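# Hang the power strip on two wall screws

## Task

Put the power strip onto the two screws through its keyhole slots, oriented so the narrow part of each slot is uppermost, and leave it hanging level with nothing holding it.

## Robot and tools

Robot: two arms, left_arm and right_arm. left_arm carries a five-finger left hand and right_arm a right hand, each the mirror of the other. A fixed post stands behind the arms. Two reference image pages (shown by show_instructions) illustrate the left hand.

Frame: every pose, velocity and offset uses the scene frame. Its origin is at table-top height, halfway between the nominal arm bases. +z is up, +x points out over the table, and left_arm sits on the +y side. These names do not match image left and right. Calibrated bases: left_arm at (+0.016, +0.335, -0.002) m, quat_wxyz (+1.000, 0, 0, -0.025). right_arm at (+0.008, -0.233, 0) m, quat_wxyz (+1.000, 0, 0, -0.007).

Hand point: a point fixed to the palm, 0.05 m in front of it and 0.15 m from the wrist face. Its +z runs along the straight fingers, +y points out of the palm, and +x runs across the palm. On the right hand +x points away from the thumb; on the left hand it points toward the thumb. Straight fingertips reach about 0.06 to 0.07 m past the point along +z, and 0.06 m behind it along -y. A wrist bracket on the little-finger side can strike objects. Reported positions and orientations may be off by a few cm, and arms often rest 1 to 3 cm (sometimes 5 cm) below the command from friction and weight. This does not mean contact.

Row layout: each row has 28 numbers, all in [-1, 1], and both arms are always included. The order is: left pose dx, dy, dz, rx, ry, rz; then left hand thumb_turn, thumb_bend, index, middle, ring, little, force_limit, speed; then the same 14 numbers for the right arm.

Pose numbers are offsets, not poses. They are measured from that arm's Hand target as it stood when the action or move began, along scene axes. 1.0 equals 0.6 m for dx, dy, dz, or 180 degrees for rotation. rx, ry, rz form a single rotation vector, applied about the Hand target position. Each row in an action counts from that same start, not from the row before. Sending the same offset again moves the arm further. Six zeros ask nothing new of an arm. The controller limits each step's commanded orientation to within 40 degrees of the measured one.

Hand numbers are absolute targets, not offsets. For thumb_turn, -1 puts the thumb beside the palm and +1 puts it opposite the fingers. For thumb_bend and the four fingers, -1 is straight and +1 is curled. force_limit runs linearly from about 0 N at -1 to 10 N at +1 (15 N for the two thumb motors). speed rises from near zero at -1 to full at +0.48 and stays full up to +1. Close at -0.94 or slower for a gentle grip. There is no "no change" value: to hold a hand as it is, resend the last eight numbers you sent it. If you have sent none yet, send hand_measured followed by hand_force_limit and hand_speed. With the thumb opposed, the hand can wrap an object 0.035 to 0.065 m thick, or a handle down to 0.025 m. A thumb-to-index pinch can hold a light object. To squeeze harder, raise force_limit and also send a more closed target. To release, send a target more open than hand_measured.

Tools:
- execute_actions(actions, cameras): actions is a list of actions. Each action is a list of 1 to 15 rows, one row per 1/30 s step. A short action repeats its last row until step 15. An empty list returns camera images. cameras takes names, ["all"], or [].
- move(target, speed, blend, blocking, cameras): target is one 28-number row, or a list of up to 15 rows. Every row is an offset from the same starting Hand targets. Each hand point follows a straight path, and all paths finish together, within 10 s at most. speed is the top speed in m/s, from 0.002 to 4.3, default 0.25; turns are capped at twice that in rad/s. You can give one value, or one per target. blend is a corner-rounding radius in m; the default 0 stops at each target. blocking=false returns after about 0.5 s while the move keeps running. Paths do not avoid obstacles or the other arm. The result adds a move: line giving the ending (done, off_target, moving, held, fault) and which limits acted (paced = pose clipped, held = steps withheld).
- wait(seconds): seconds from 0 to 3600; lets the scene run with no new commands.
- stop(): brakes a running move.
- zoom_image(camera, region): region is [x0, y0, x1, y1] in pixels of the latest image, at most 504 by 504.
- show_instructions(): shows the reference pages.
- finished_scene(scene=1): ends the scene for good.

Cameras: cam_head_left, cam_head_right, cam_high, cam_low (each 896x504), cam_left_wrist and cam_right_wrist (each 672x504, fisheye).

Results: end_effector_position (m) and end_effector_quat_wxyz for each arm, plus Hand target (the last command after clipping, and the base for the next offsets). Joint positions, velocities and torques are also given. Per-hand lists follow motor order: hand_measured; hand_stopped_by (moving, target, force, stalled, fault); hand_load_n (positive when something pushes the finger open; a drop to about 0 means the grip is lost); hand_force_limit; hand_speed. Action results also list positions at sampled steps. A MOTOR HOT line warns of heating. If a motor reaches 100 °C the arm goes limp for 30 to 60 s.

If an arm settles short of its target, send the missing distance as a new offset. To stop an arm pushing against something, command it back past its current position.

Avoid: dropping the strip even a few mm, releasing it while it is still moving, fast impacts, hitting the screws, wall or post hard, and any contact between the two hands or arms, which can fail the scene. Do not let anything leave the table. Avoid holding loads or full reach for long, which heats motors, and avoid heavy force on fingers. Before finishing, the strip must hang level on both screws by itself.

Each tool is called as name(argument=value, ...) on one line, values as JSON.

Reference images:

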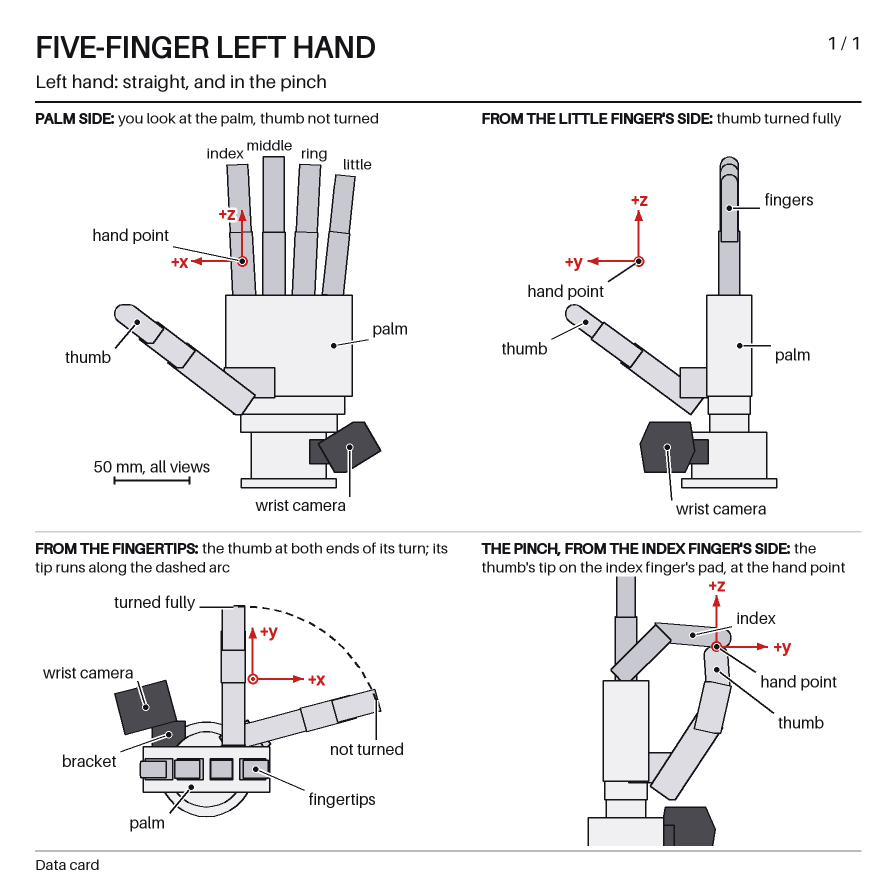

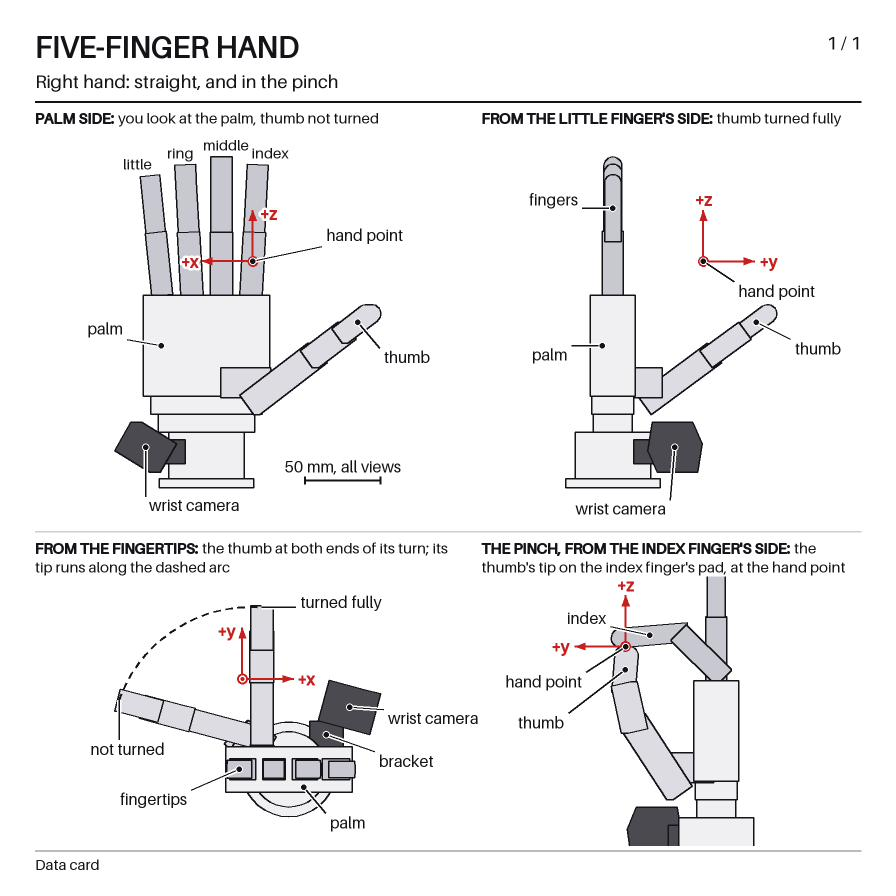

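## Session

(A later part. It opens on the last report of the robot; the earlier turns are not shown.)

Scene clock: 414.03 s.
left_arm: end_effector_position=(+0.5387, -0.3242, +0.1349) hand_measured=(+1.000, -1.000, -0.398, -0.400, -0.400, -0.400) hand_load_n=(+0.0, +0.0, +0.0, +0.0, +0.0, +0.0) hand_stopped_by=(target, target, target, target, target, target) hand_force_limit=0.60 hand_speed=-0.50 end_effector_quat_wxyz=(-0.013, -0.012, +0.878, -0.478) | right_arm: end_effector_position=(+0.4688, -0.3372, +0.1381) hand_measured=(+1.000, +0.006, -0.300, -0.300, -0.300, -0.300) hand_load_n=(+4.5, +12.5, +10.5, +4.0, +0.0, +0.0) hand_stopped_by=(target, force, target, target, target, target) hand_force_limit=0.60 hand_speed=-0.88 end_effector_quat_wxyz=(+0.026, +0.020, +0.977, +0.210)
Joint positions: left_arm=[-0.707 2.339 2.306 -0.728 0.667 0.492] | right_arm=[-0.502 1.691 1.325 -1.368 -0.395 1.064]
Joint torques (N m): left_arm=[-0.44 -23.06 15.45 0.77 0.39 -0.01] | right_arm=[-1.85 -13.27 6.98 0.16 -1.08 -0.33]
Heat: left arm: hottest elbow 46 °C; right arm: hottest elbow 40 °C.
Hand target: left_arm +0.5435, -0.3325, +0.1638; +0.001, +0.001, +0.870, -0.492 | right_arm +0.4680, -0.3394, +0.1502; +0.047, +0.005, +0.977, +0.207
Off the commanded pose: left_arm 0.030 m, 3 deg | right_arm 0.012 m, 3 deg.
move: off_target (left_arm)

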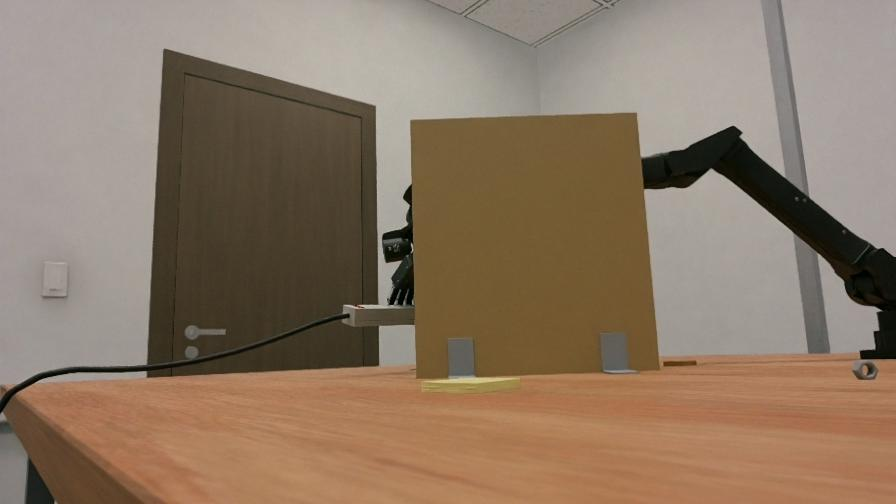

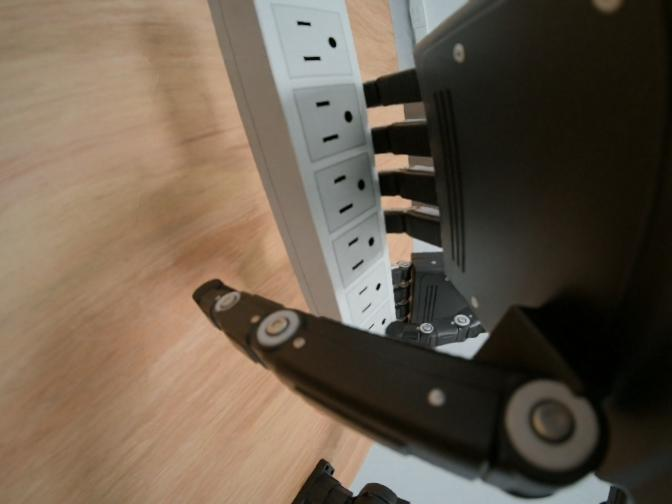

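move(target=[[0,0.0,-0.03,0,0,0,1,-1,-0.4,-0.4,-0.4,-0.4,0.6,-0.5, 0,0,0,0,0,0,1,0.52,-0.3,-0.3,-0.3,-0.3,0.6,-0.88]], speed=0.04, cameras=["cam_low","cam_left_wrist","cam_head_left"])

zoom_image(camera="cam_low", region=[320, 240, 440, 360])

zoom_image(camera="cam_head_left", region=[580, 170, 660, 250])

Scene clock: 416.37 s.
left_arm: end_effector_position=(+0.5411, -0.3265, +0.1368) hand_measured=(+1.000, -1.000, -0.398, -0.400, -0.400, -0.400) hand_load_n=(+0.0, +0.0, +0.0, +0.0, +0.0, +0.0) hand_stopped_by=(target, target, target, target, target, target) hand_force_limit=0.60 hand_speed=-0.50 end_effector_quat_wxyz=(-0.008, -0.009, +0.876, -0.483) | right_arm: end_effector_position=(+0.4688, -0.3372, +0.1381) hand_measured=(+1.000, +0.006, -0.300, -0.300, -0.300, -0.300) hand_load_n=(+4.5, +12.5, +11.0, +4.0, +0.0, +0.0) hand_stopped_by=(target, force, target, target, target, target) hand_force_limit=0.60 hand_speed=-0.88 end_effector_quat_wxyz=(+0.026, +0.020, +0.977, +0.210)
Joint positions: left_arm=[-0.707 2.339 2.306 -0.712 0.667 0.492] | right_arm=[-0.502 1.691 1.325 -1.368 -0.395 1.064]
Joint torques (N m): left_arm=[-0.62 -22.65 12.34 1.8 0.37 0.02] | right_arm=[-2.02 -13.27 6.97 0.18 -1.07 -0.34]
Heat: left arm: hottest elbow 47 °C; right arm: hottest elbow 40 °C.
Hand target: left_arm +0.5436, -0.3325, +0.1459; +0.001, +0.001, +0.870, -0.492 | right_arm +0.4680, -0.3394, +0.1502; +0.047, +0.005, +0.977, +0.207
Off the commanded pose: left_arm 0.011 m, 2 deg | right_arm 0.012 m, 3 deg.
move: off_target (left_arm)
Images, in order (width x height): cam_head_left 896x504, cam_low 896x504, cam_left_wrist 672x504.

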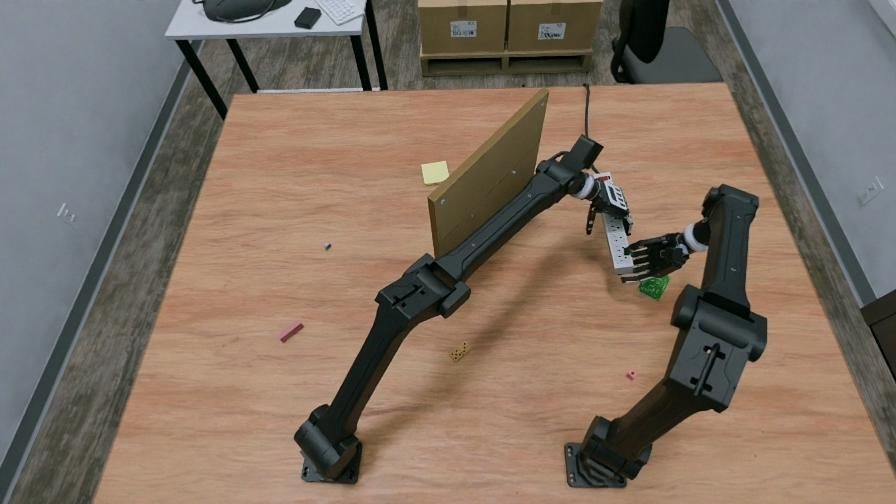

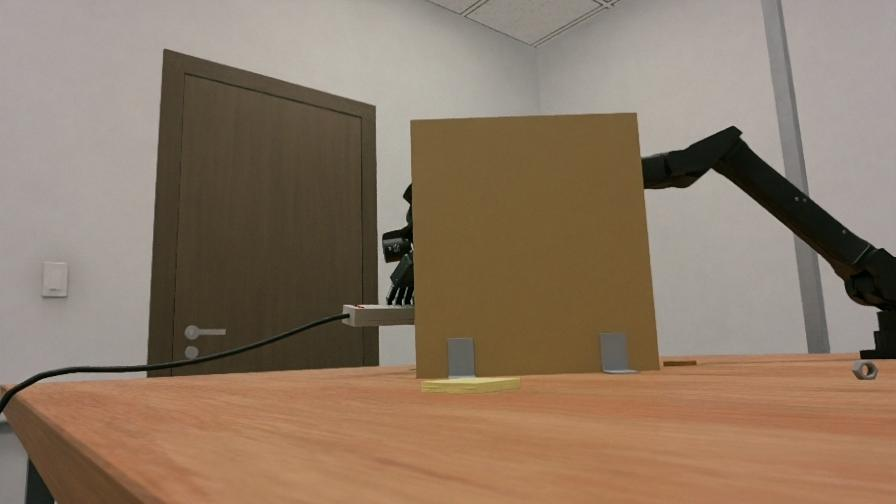

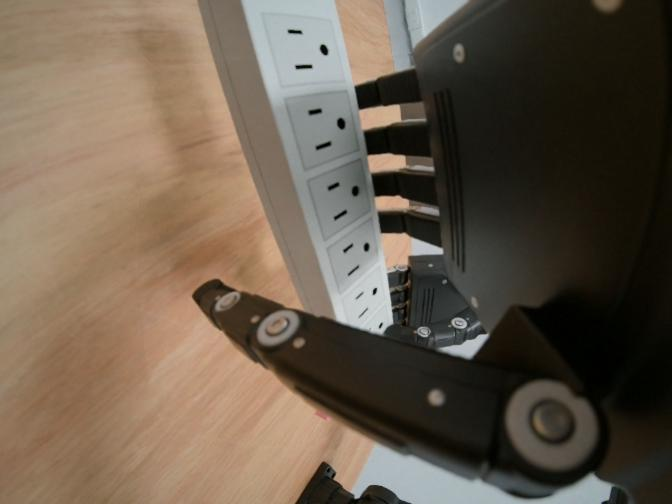

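Scaled by 4.200 from the camera's image (finer frame: 1280x720).

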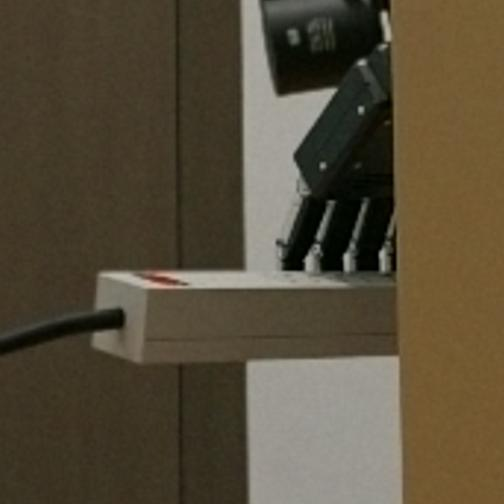

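Scaled by 6.300 from the camera's image (finer frame: 1280x720).

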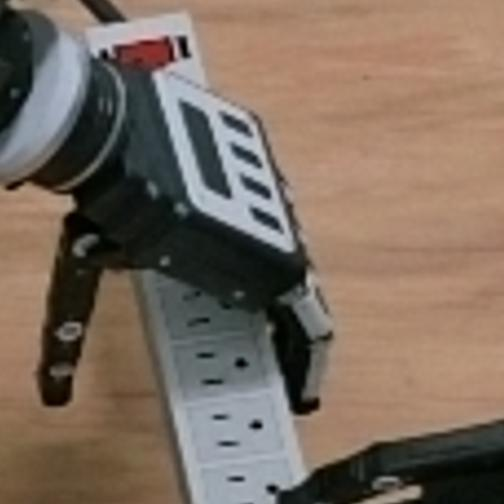

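move(target=[[0,0.0,-0.018,0,0,0,1,-1,-0.4,-0.4,-0.4,-0.4,0.6,-0.5, 0,0,0,0,0,0,1,0.52,-0.3,-0.3,-0.3,-0.3,0.6,-0.88]], speed=0.04, cameras=["cam_low","cam_left_wrist"])

zoom_image(camera="cam_low", region=[320, 240, 440, 360])

Scene clock: 417.40 s.
left_arm: end_effector_position=(+0.5448, -0.3300, +0.1399) hand_measured=(+1.000, -1.000, -0.398, -0.400, -0.400, -0.400) hand_load_n=(+0.0, +0.0, +0.0, +0.0, +0.0, +0.0) hand_stopped_by=(target, target, target, target, target, target) hand_force_limit=0.60 hand_speed=-0.50 end_effector_quat_wxyz=(+0.000, -0.005, +0.871, -0.490) | right_arm: end_effector_position=(+0.4688, -0.3372, +0.1381) hand_measured=(+1.000, +0.006, -0.300, -0.300, -0.300, -0.300) hand_load_n=(+4.5, +12.5, +11.0, +4.0, +0.0, +0.0) hand_stopped_by=(target, force, target, target, target, target) hand_force_limit=0.60 hand_speed=-0.88 end_effector_quat_wxyz=(+0.026, +0.020, +0.977, +0.210)
Joint positions: left_arm=[-0.707 2.339 2.306 -0.687 0.667 0.492] | right_arm=[-0.502 1.691 1.325 -1.368 -0.395 1.064]
Joint torques (N m): left_arm=[-0.44 -22.59 10.28 1.98 0.36 0.03] | right_arm=[-1.85 -13.22 7.01 0.2 -1.08 -0.35]
Heat: left arm: hottest elbow 47 °C; right arm: hottest elbow 40 °C.
Hand target: left_arm +0.5435, -0.3325, +0.1350; +0.001, +0.001, +0.871, -0.492 | right_arm +0.4680, -0.3394, +0.1502; +0.047, +0.005, +0.977, +0.207
Off the commanded pose: left_arm 0.006 m, 1 deg | right_arm 0.012 m, 3 deg.
move: done

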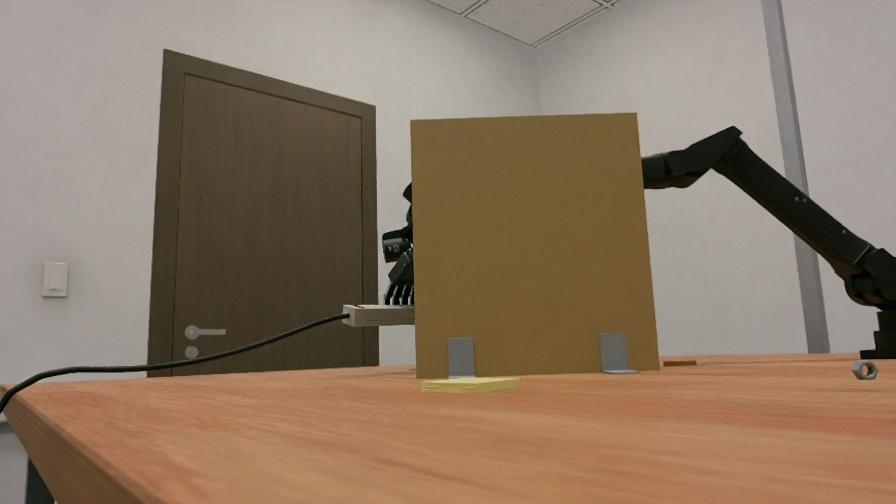

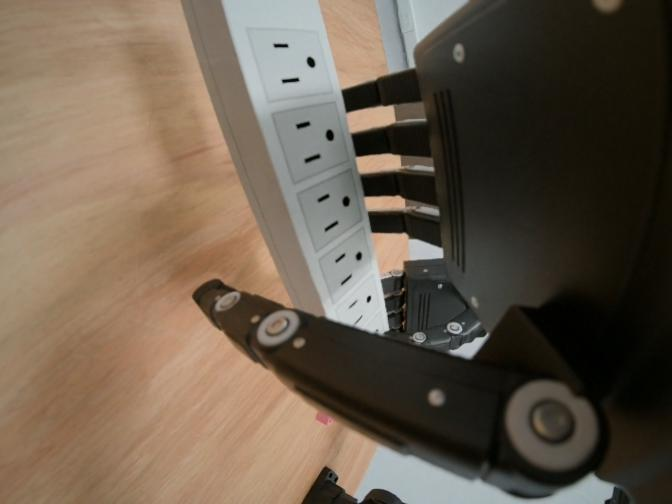

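Scaled by 4.200 from the camera's image (finer frame: 1280x720).

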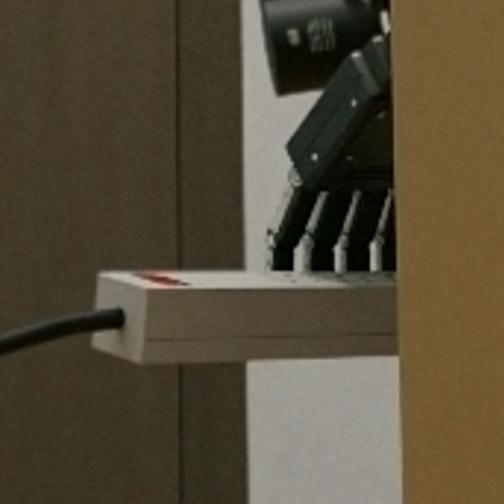

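move(target=[[0,0.0,-0.013,0,0,0,1,-1,-0.4,-0.4,-0.4,-0.4,0.6,-0.5, 0,0,0,0,0,0,1,0.52,-0.3,-0.3,-0.3,-0.3,0.6,-0.88]], speed=0.04, cameras=["cam_low","cam_left_wrist"])

zoom_image(camera="cam_low", region=[320, 240, 440, 360])

Scene clock: 418.47 s.
left_arm: end_effector_position=(+0.5447, -0.3299, +0.1331) hand_measured=(+1.000, -1.000, -0.398, -0.400, -0.400, -0.400) hand_load_n=(+0.0, +0.0, +0.0, +0.0, +0.0, +0.0) hand_stopped_by=(target, target, target, target, target, target) hand_force_limit=0.60 hand_speed=-0.50 end_effector_quat_wxyz=(+0.000, -0.004, +0.871, -0.491) | right_arm: end_effector_position=(+0.4688, -0.3372, +0.1381) hand_measured=(+1.000, +0.006, -0.300, -0.300, -0.300, -0.300) hand_load_n=(+4.5, +12.5, +11.0, +4.0, +0.0, +0.0) hand_stopped_by=(target, force, target, target, target, target) hand_force_limit=0.60 hand_speed=-0.88 end_effector_quat_wxyz=(+0.026, +0.020, +0.977, +0.210)
Joint positions: left_arm=[-0.707 2.339 2.287 -0.668 0.667 0.492] | right_arm=[-0.502 1.691 1.325 -1.368 -0.395 1.064]
Joint torques (N m): left_arm=[-0.44 -22.48 10.36 1.83 0.34 0.01] | right_arm=[-1.79 -13.22 6.97 0.2 -1.07 -0.34]
Heat: left arm: hottest elbow 47 °C; right arm: hottest elbow 40 °C.
Hand target: left_arm +0.5435, -0.3325, +0.1272; +0.001, +0.001, +0.870, -0.492 | right_arm +0.4680, -0.3394, +0.1502; +0.047, +0.005, +0.977, +0.207
Off the commanded pose: left_arm 0.006 m, 1 deg | right_arm 0.012 m, 3 deg.
move: done

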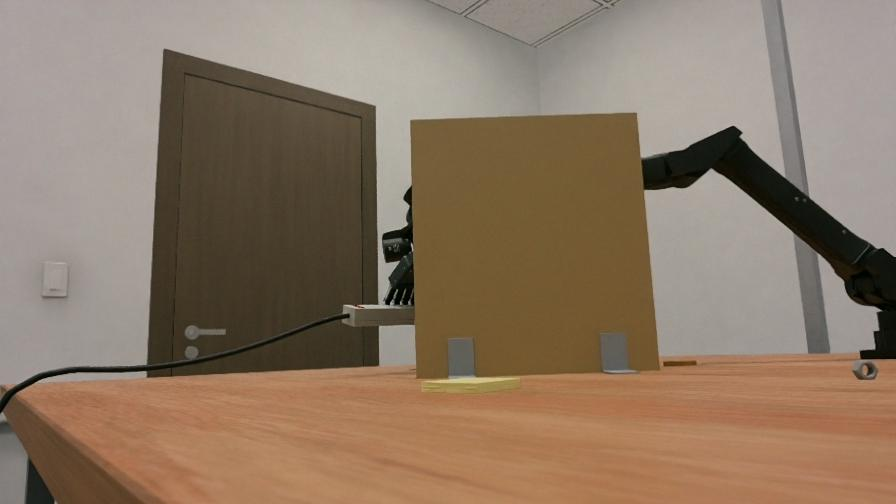

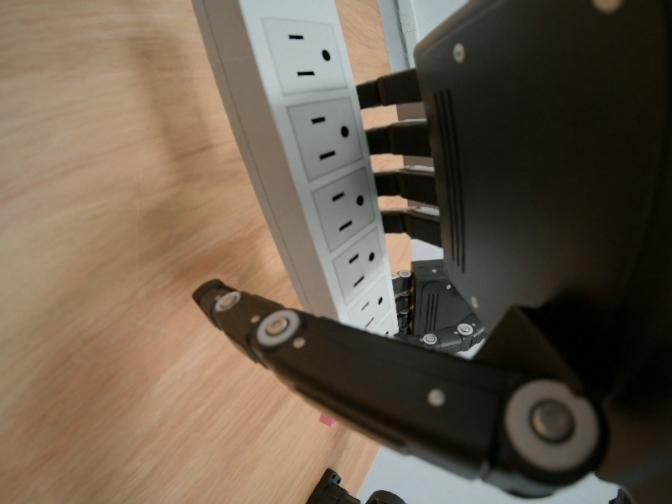

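Scaled by 4.200 from the camera's image (finer frame: 1280x720).

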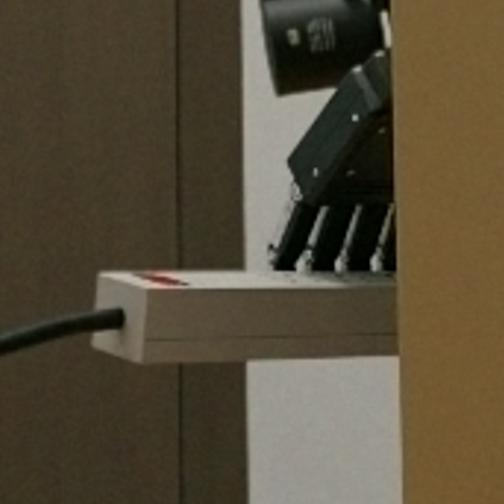

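move(target=[[0,0.012,0,0,0,0,1,-1,-0.4,-0.4,-0.4,-0.4,0.6,-0.5, 0,0,0,0,0,0,1,0.52,-0.3,-0.3,-0.3,-0.3,0.6,-0.88]], speed=0.04, cameras=["cam_low","cam_left_wrist","cam_head_left"])

zoom_image(camera="cam_head_left", region=[580, 170, 660, 250])

Scene clock: 419.70 s.
left_arm: end_effector_position=(+0.5402, -0.3264, +0.1229) hand_measured=(+1.000, -1.000, -0.398, -0.400, -0.400, -0.400) hand_load_n=(+0.0, +0.0, +0.0, +0.0, +0.0, +0.0) hand_stopped_by=(target, target, target, target, target, target) hand_force_limit=0.60 hand_speed=-0.50 end_effector_quat_wxyz=(-0.006, -0.004, +0.873, -0.487) | right_arm: end_effector_position=(+0.4688, -0.3372, +0.1381) hand_measured=(+1.000, +0.006, -0.300, -0.300, -0.300, -0.300) hand_load_n=(+4.5, +12.5, +10.5, +4.0, +0.0, +0.0) hand_stopped_by=(target, force, target, target, target, target) hand_force_limit=0.60 hand_speed=-0.88 end_effector_quat_wxyz=(+0.026, +0.020, +0.977, +0.210)
Joint positions: left_arm=[-0.707 2.333 2.253 -0.657 0.672 0.496] | right_arm=[-0.502 1.691 1.325 -1.368 -0.395 1.064]
Joint torques (N m): left_arm=[-0.03 -23.36 10.28 1.88 0.38 0.03] | right_arm=[-1.79 -13.1 6.97 0.2 -1.07 -0.34]
Heat: left arm: hottest elbow 47 °C; right arm: hottest elbow 40 °C.
Hand target: left_arm +0.5435, -0.3253, +0.1270; +0.001, +0.001, +0.871, -0.492 | right_arm +0.4680, -0.3394, +0.1502; +0.047, +0.005, +0.977, +0.207
Off the commanded pose: left_arm 0.006 m, 1 deg | right_arm 0.012 m, 3 deg.
move: done
Images, in order (width x height): cam_head_left 896x504, cam_low 896x504, cam_left_wrist 672x504.

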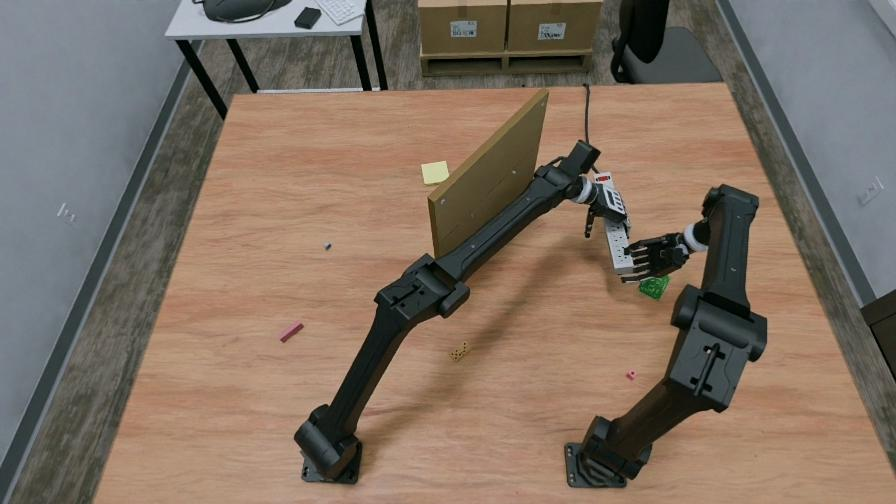

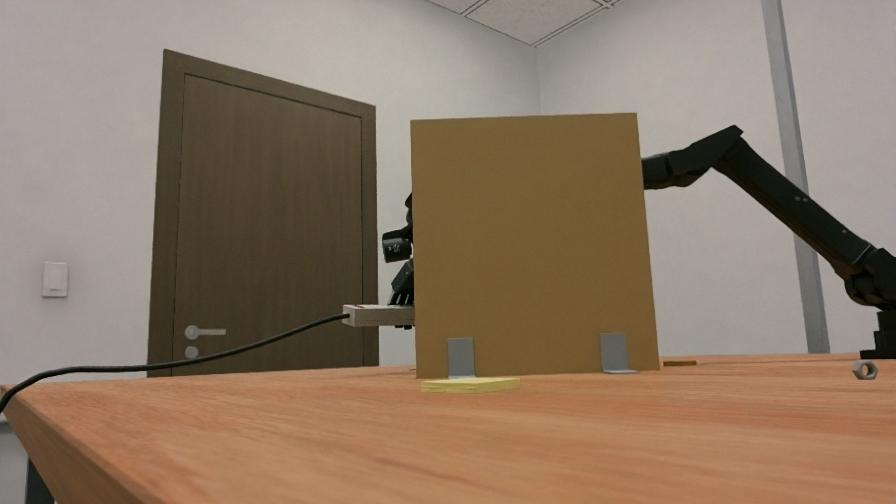

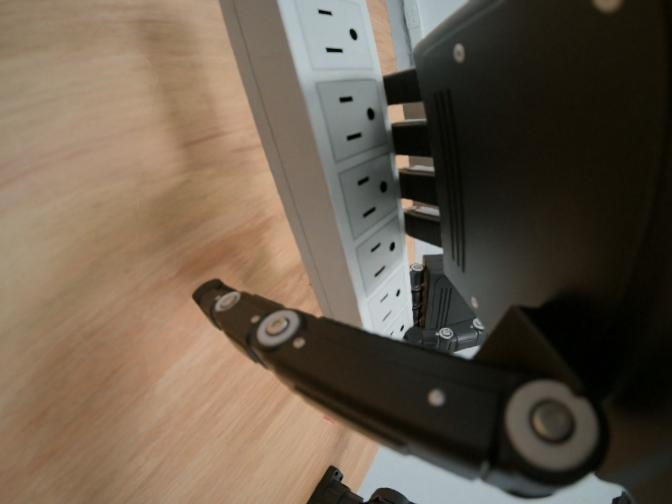

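Scaled by 6.300 from the camera's image (finer frame: 1280x720).

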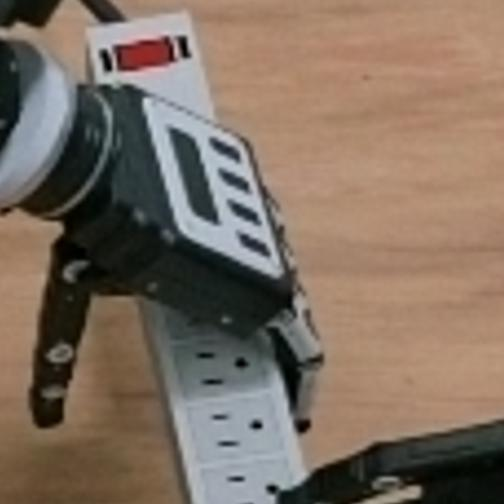

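move(target=[[0,0.0,0.07,0,0,0,1,-1,-0.4,-0.4,-0.4,-0.4,0.6,-0.5, 0,0,0,0,0,0,1,0.52,-0.3,-0.3,-0.3,-0.3,0.6,-0.88],[0,0.0,0.016,0,0,0,1,-1,-0.4,-0.4,-0.4,-0.4,0.6,-0.5, 0,0,0,0,0,0,1,0.52,-0.3,-0.3,-0.3,-0.3,0.6,-0.88]], speed=0.05, cameras=["cam_low","cam_left_wrist"])

zoom_image(camera="cam_low", region=[320, 240, 440, 360])

Scene clock: 422.93 s.
left_arm: end_effector_position=(+0.5401, -0.3263, +0.1429) hand_measured=(+1.000, -1.000, -0.398, -0.400, -0.400, -0.400) hand_load_n=(+0.0, +0.0, +0.0, +0.0, +0.0, +0.0) hand_stopped_by=(target, target, target, target, target, target) hand_force_limit=0.60 hand_speed=-0.50 end_effector_quat_wxyz=(-0.002, -0.002, +0.871, -0.491) | right_arm: end_effector_position=(+0.4689, -0.3371, +0.1384) hand_measured=(+1.000, +0.006, -0.300, -0.300, -0.300, -0.300) hand_load_n=(+4.5, +12.5, +11.0, +4.0, +0.0, +0.0) hand_stopped_by=(target, force, target, target, target, target) hand_force_limit=0.60 hand_speed=-0.88 end_effector_quat_wxyz=(+0.027, +0.019, +0.977, +0.211)
Joint positions: left_arm=[-0.707 2.318 2.274 -0.68 0.672 0.497] | right_arm=[-0.502 1.691 1.325 -1.368 -0.398 1.061]
Joint torques (N m): left_arm=[-0.09 -22.3 10.32 1.85 0.35 0.01] | right_arm=[-1.96 -13.16 6.95 0.1 -1 -0.32]
Heat: left arm: hottest elbow 47 °C; right arm: hottest elbow 40 °C.
Hand target: left_arm +0.5435, -0.3253, +0.1368; +0.001, +0.001, +0.870, -0.492 | right_arm +0.4680, -0.3394, +0.1502; +0.047, +0.005, +0.977, +0.207
Off the commanded pose: left_arm 0.007 m, 0 deg | right_arm 0.012 m, 3 deg.
move: done

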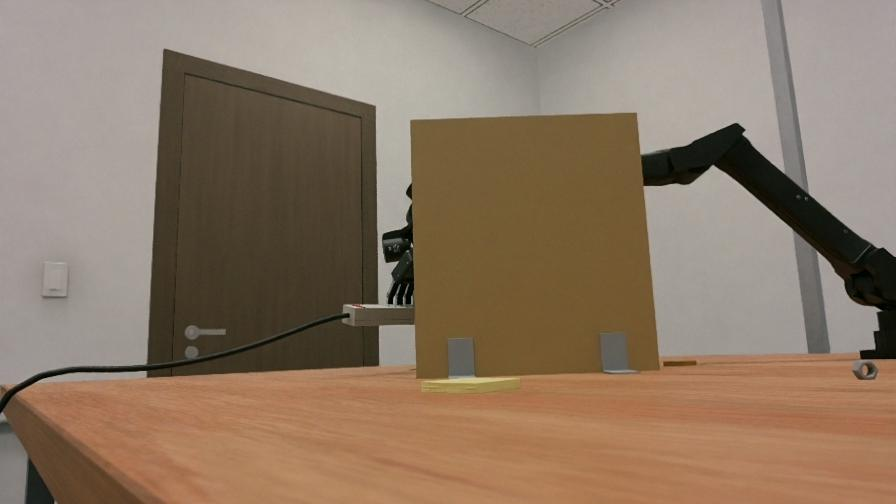

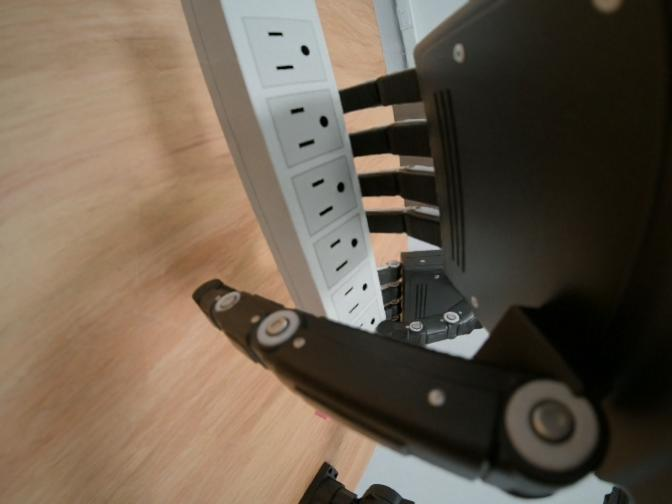

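Scaled by 4.200 from the camera's image (finer frame: 1280x720).

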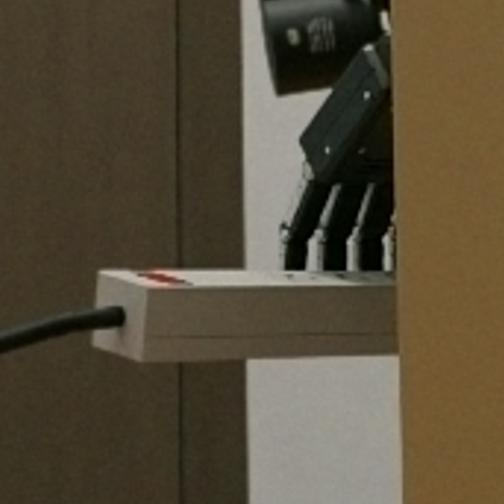

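move(target=[[0,0.0,-0.017,0,0,0,1,-1,-0.4,-0.4,-0.4,-0.4,0.6,-0.5, 0,0,0,0,0,0,1,0.52,-0.3,-0.3,-0.3,-0.3,0.6,-0.88]], speed=0.05, cameras=["cam_low","cam_left_wrist","cam_head_left"])

zoom_image(camera="cam_low", region=[320, 240, 440, 360])

zoom_image(camera="cam_head_left", region=[580, 170, 660, 250])

Scene clock: 424.30 s.
left_arm: end_effector_position=(+0.5401, -0.3262, +0.1342) hand_measured=(+1.000, -1.000, -0.398, -0.400, -0.400, -0.400) hand_load_n=(+0.0, +0.0, +0.0, +0.0, +0.0, +0.0) hand_stopped_by=(target, target, target, target, target, target) hand_force_limit=0.60 hand_speed=-0.50 end_effector_quat_wxyz=(-0.001, -0.001, +0.871, -0.491) | right_arm: end_effector_position=(+0.4689, -0.3371, +0.1384) hand_measured=(+1.000, +0.006, -0.300, -0.300, -0.300, -0.300) hand_load_n=(+4.5, +12.5, +11.0, +4.0, +0.0, +0.0) hand_stopped_by=(target, force, target, target, target, target) hand_force_limit=0.60 hand_speed=-0.88 end_effector_quat_wxyz=(+0.027, +0.019, +0.977, +0.211)
Joint positions: left_arm=[-0.707 2.318 2.251 -0.654 0.672 0.497] | right_arm=[-0.502 1.691 1.325 -1.368 -0.398 1.061]
Joint torques (N m): left_arm=[-0.03 -21.54 10.32 1.87 0.35 0.01] | right_arm=[-1.9 -13.22 6.91 0.17 -0.99 -0.33]
Heat: left arm: hottest elbow 47 °C; right arm: hottest elbow 40 °C.
Hand target: left_arm +0.5435, -0.3253, +0.1266; +0.001, +0.001, +0.870, -0.492 | right_arm +0.4680, -0.3394, +0.1502; +0.047, +0.005, +0.977, +0.207
Off the commanded pose: left_arm 0.008 m, 0 deg | right_arm 0.012 m, 3 deg.
move: done
Images, in order (width x height): cam_head_left 896x504, cam_low 896x504, cam_left_wrist 672x504.

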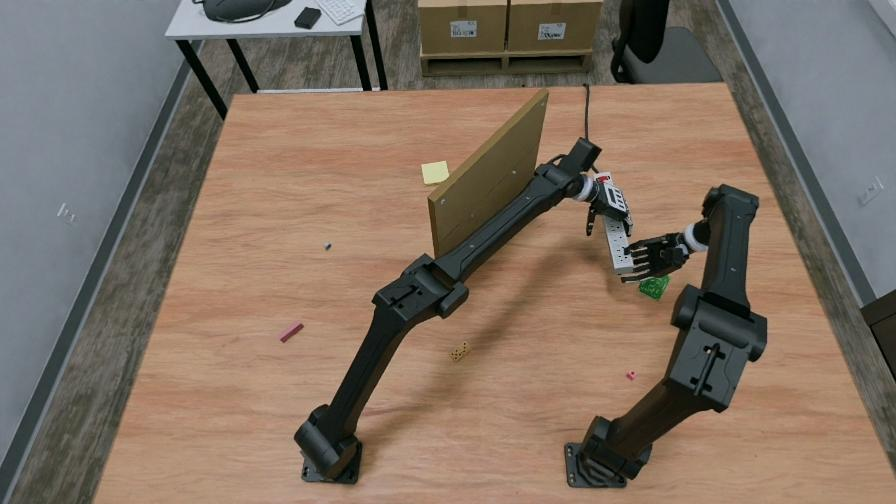

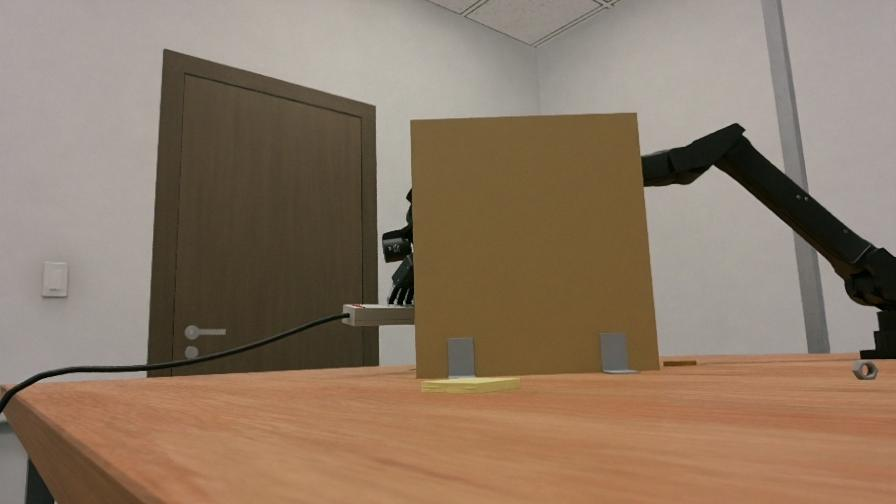

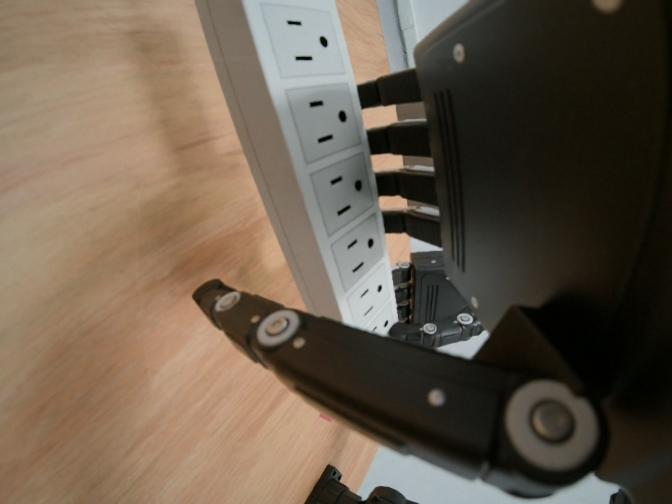

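Scaled by 4.200 from the camera's image (finer frame: 1280x720).

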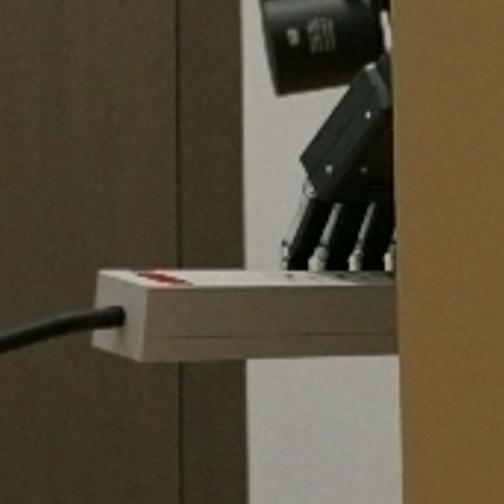

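Scaled by 6.300 from the camera's image (finer frame: 1280x720).

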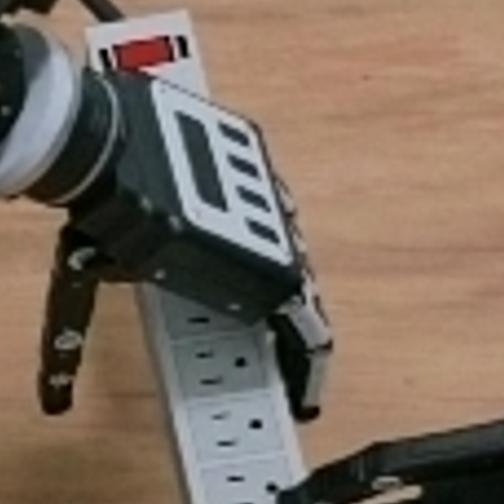

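move(target=[[0,0,0,0,0,0,1,-0.7,-0.4,-0.4,-0.4,-0.4,-0.3,-0.6, 0,0,0,0,0,0,1,0.52,-0.3,-0.3,-0.3,-0.3,0.6,-0.88],[0,0,0,0,0,0,1,0.5,-0.4,-0.4,-0.4,-0.4,-0.3,-0.9, 0,0,0,0,0,0,1,0.52,-0.3,-0.3,-0.3,-0.3,0.6,-0.88]], speed=0.05, cameras=["cam_low","cam_left_wrist","cam_head_left","cam_right_wrist"])

zoom_image(camera="cam_low", region=[320, 240, 440, 360])

zoom_image(camera="cam_head_left", region=[580, 170, 660, 250])

Scene clock: 429.63 s.
left_arm: end_effector_position=(+0.5403, -0.3262, +0.1341) hand_measured=(+1.000, -0.180, -0.398, -0.400, -0.400, -0.400) hand_load_n=(+1.0, +4.5, -0.5, +0.0, +1.5, +2.0) hand_stopped_by=(target, force, target, target, target, target) hand_force_limit=-0.30 hand_speed=-0.90 end_effector_quat_wxyz=(+0.000, +0.002, +0.871, -0.492) | right_arm: end_effector_position=(+0.4691, -0.3386, +0.1383) hand_measured=(+1.000, +0.006, -0.300, -0.300, -0.300, -0.300) hand_load_n=(+4.5, +11.5, +10.5, +4.0, +0.0, +0.0) hand_stopped_by=(target, force, target, target, target, target) hand_force_limit=0.60 hand_speed=-0.88 end_effector_quat_wxyz=(+0.028, +0.020, +0.977, +0.210)
Joint positions: left_arm=[-0.707 2.318 2.251 -0.654 0.673 0.503] | right_arm=[-0.505 1.691 1.325 -1.365 -0.398 1.061]
Joint torques (N m): left_arm=[0.03 -21.83 10.32 1.91 0.3 -0.08] | right_arm=[-1.73 -13.22 6.95 0.03 -1 -0.33]
Heat: left arm: hottest elbow 47 °C; right arm: hottest elbow 40 °C.
Hand target: left_arm +0.5435, -0.3253, +0.1266; +0.001, +0.001, +0.870, -0.492 | right_arm +0.4679, -0.3394, +0.1501; +0.047, +0.005, +0.977, +0.207
Off the commanded pose: left_arm 0.008 m, 0 deg | right_arm 0.012 m, 3 deg.
move: done
Images, in order (width x height): cam_head_left 896x504, cam_low 896x504, cam_left_wrist 672x504, cam_right_wrist 672x504.

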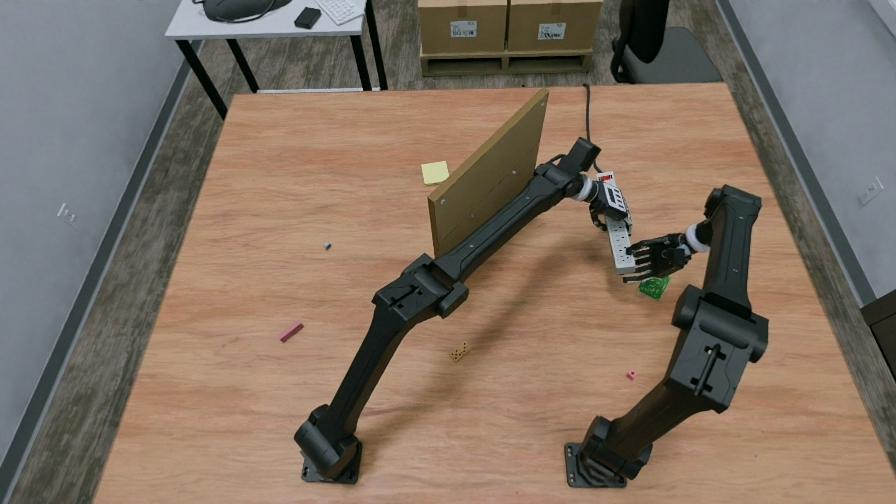

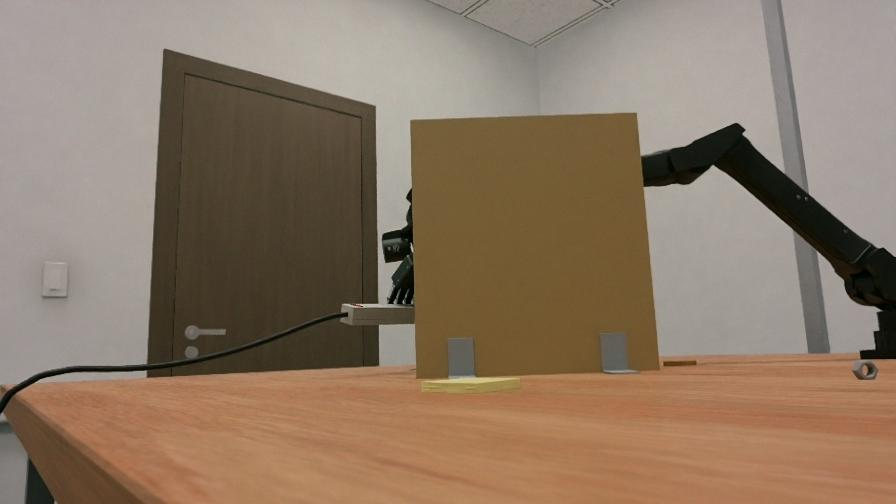

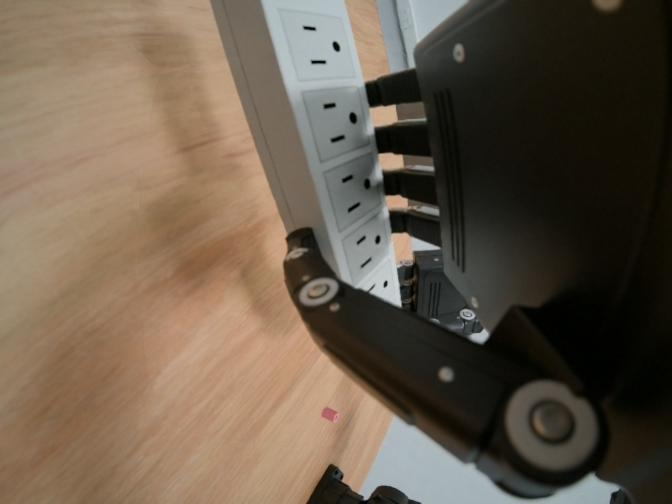

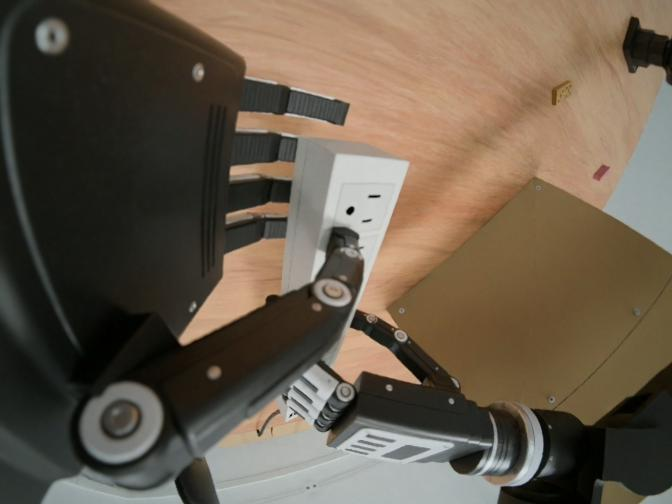

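Scaled by 4.200 from the camera's image (finer frame: 1280x720).

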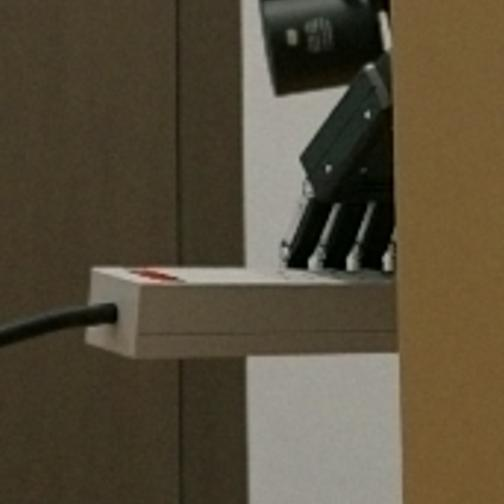

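Scaled by 6.300 from the camera's image (finer frame: 1280x720).

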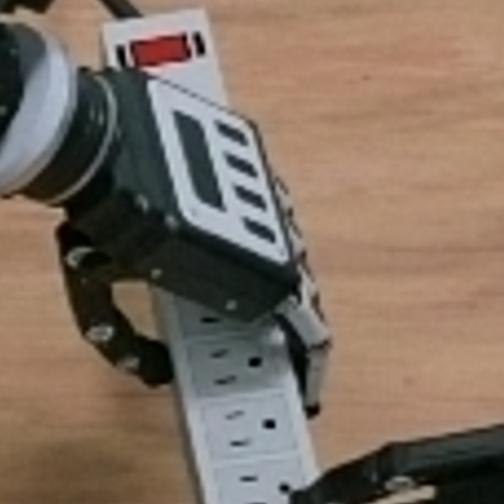

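move(target=[[0,0,0,0,0,0,1,0.52,-0.4,-0.4,-0.4,-0.4,0.3,-0.9, 0,0,0,0,0,0,1,0.52,-0.3,-0.3,-0.3,-0.3,0.6,-0.88]], speed=0.05, cameras=["cam_left_wrist","cam_head_left"])

Scene clock: 430.80 s.
left_arm: end_effector_position=(+0.5401, -0.3259, +0.1331) hand_measured=(+1.000, -0.152, -0.398, -0.400, -0.400, -0.400) hand_load_n=(+3.5, +9.5, +0.0, +0.5, +5.0, +3.5) hand_stopped_by=(target, force, target, target, target, target) hand_force_limit=0.30 hand_speed=-0.90 end_effector_quat_wxyz=(+0.000, +0.005, +0.871, -0.491) | right_arm: end_effector_position=(+0.4690, -0.3389, +0.1385) hand_measured=(+1.000, +0.006, -0.300, -0.300, -0.300, -0.300) hand_load_n=(+4.5, +11.5, +11.5, +3.5, +0.0, +0.0) hand_stopped_by=(target, force, target, target, target, target) hand_force_limit=0.60 hand_speed=-0.88 end_effector_quat_wxyz=(+0.029, +0.021, +0.977, +0.210)
Joint positions: left_arm=[-0.707 2.318 2.249 -0.654 0.675 0.51] | right_arm=[-0.506 1.691 1.325 -1.365 -0.398 1.061]
Joint torques (N m): left_arm=[-0.32 -22.12 10.59 1.88 0.27 -0.14] | right_arm=[-1.55 -13.39 6.97 0.02 -0.98 -0.32]
Heat: left arm: hottest elbow 47 °C; right arm: hottest elbow 40 °C.
Hand target: left_arm +0.5435, -0.3253, +0.1266; +0.001, +0.001, +0.870, -0.492 | right_arm +0.4680, -0.3393, +0.1502; +0.047, +0.005, +0.977, +0.207
Off the commanded pose: left_arm 0.007 m, 0 deg | right_arm 0.012 m, 3 deg.
move: done
Images, in order (width x height): cam_head_left 896x504, cam_left_wrist 672x504.

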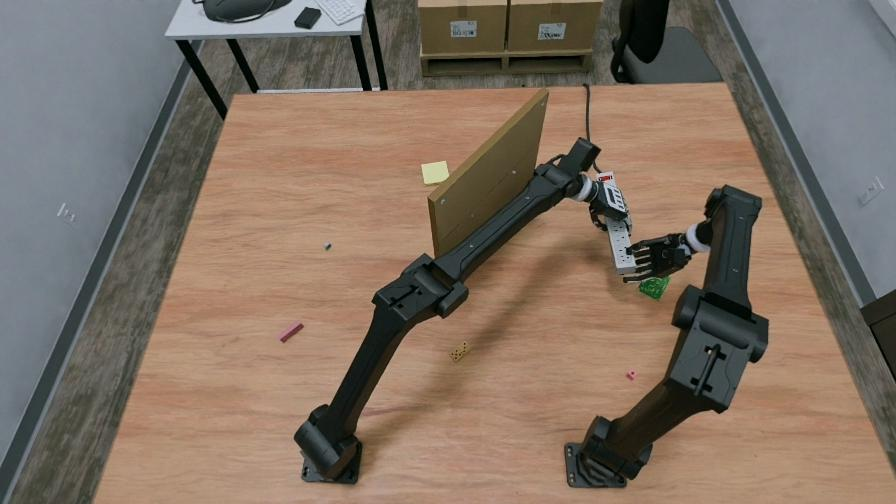

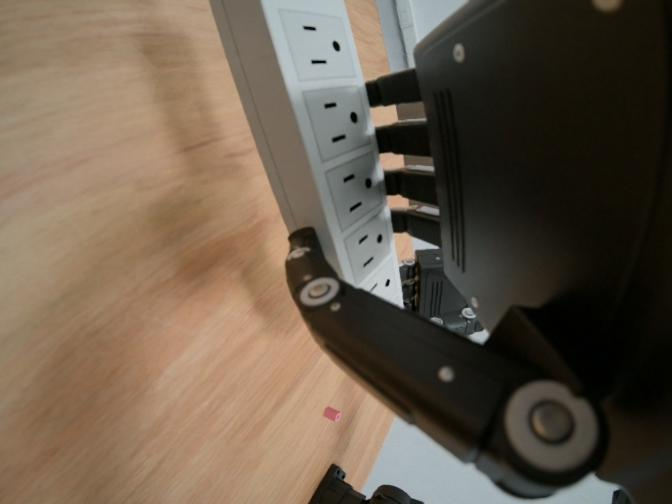

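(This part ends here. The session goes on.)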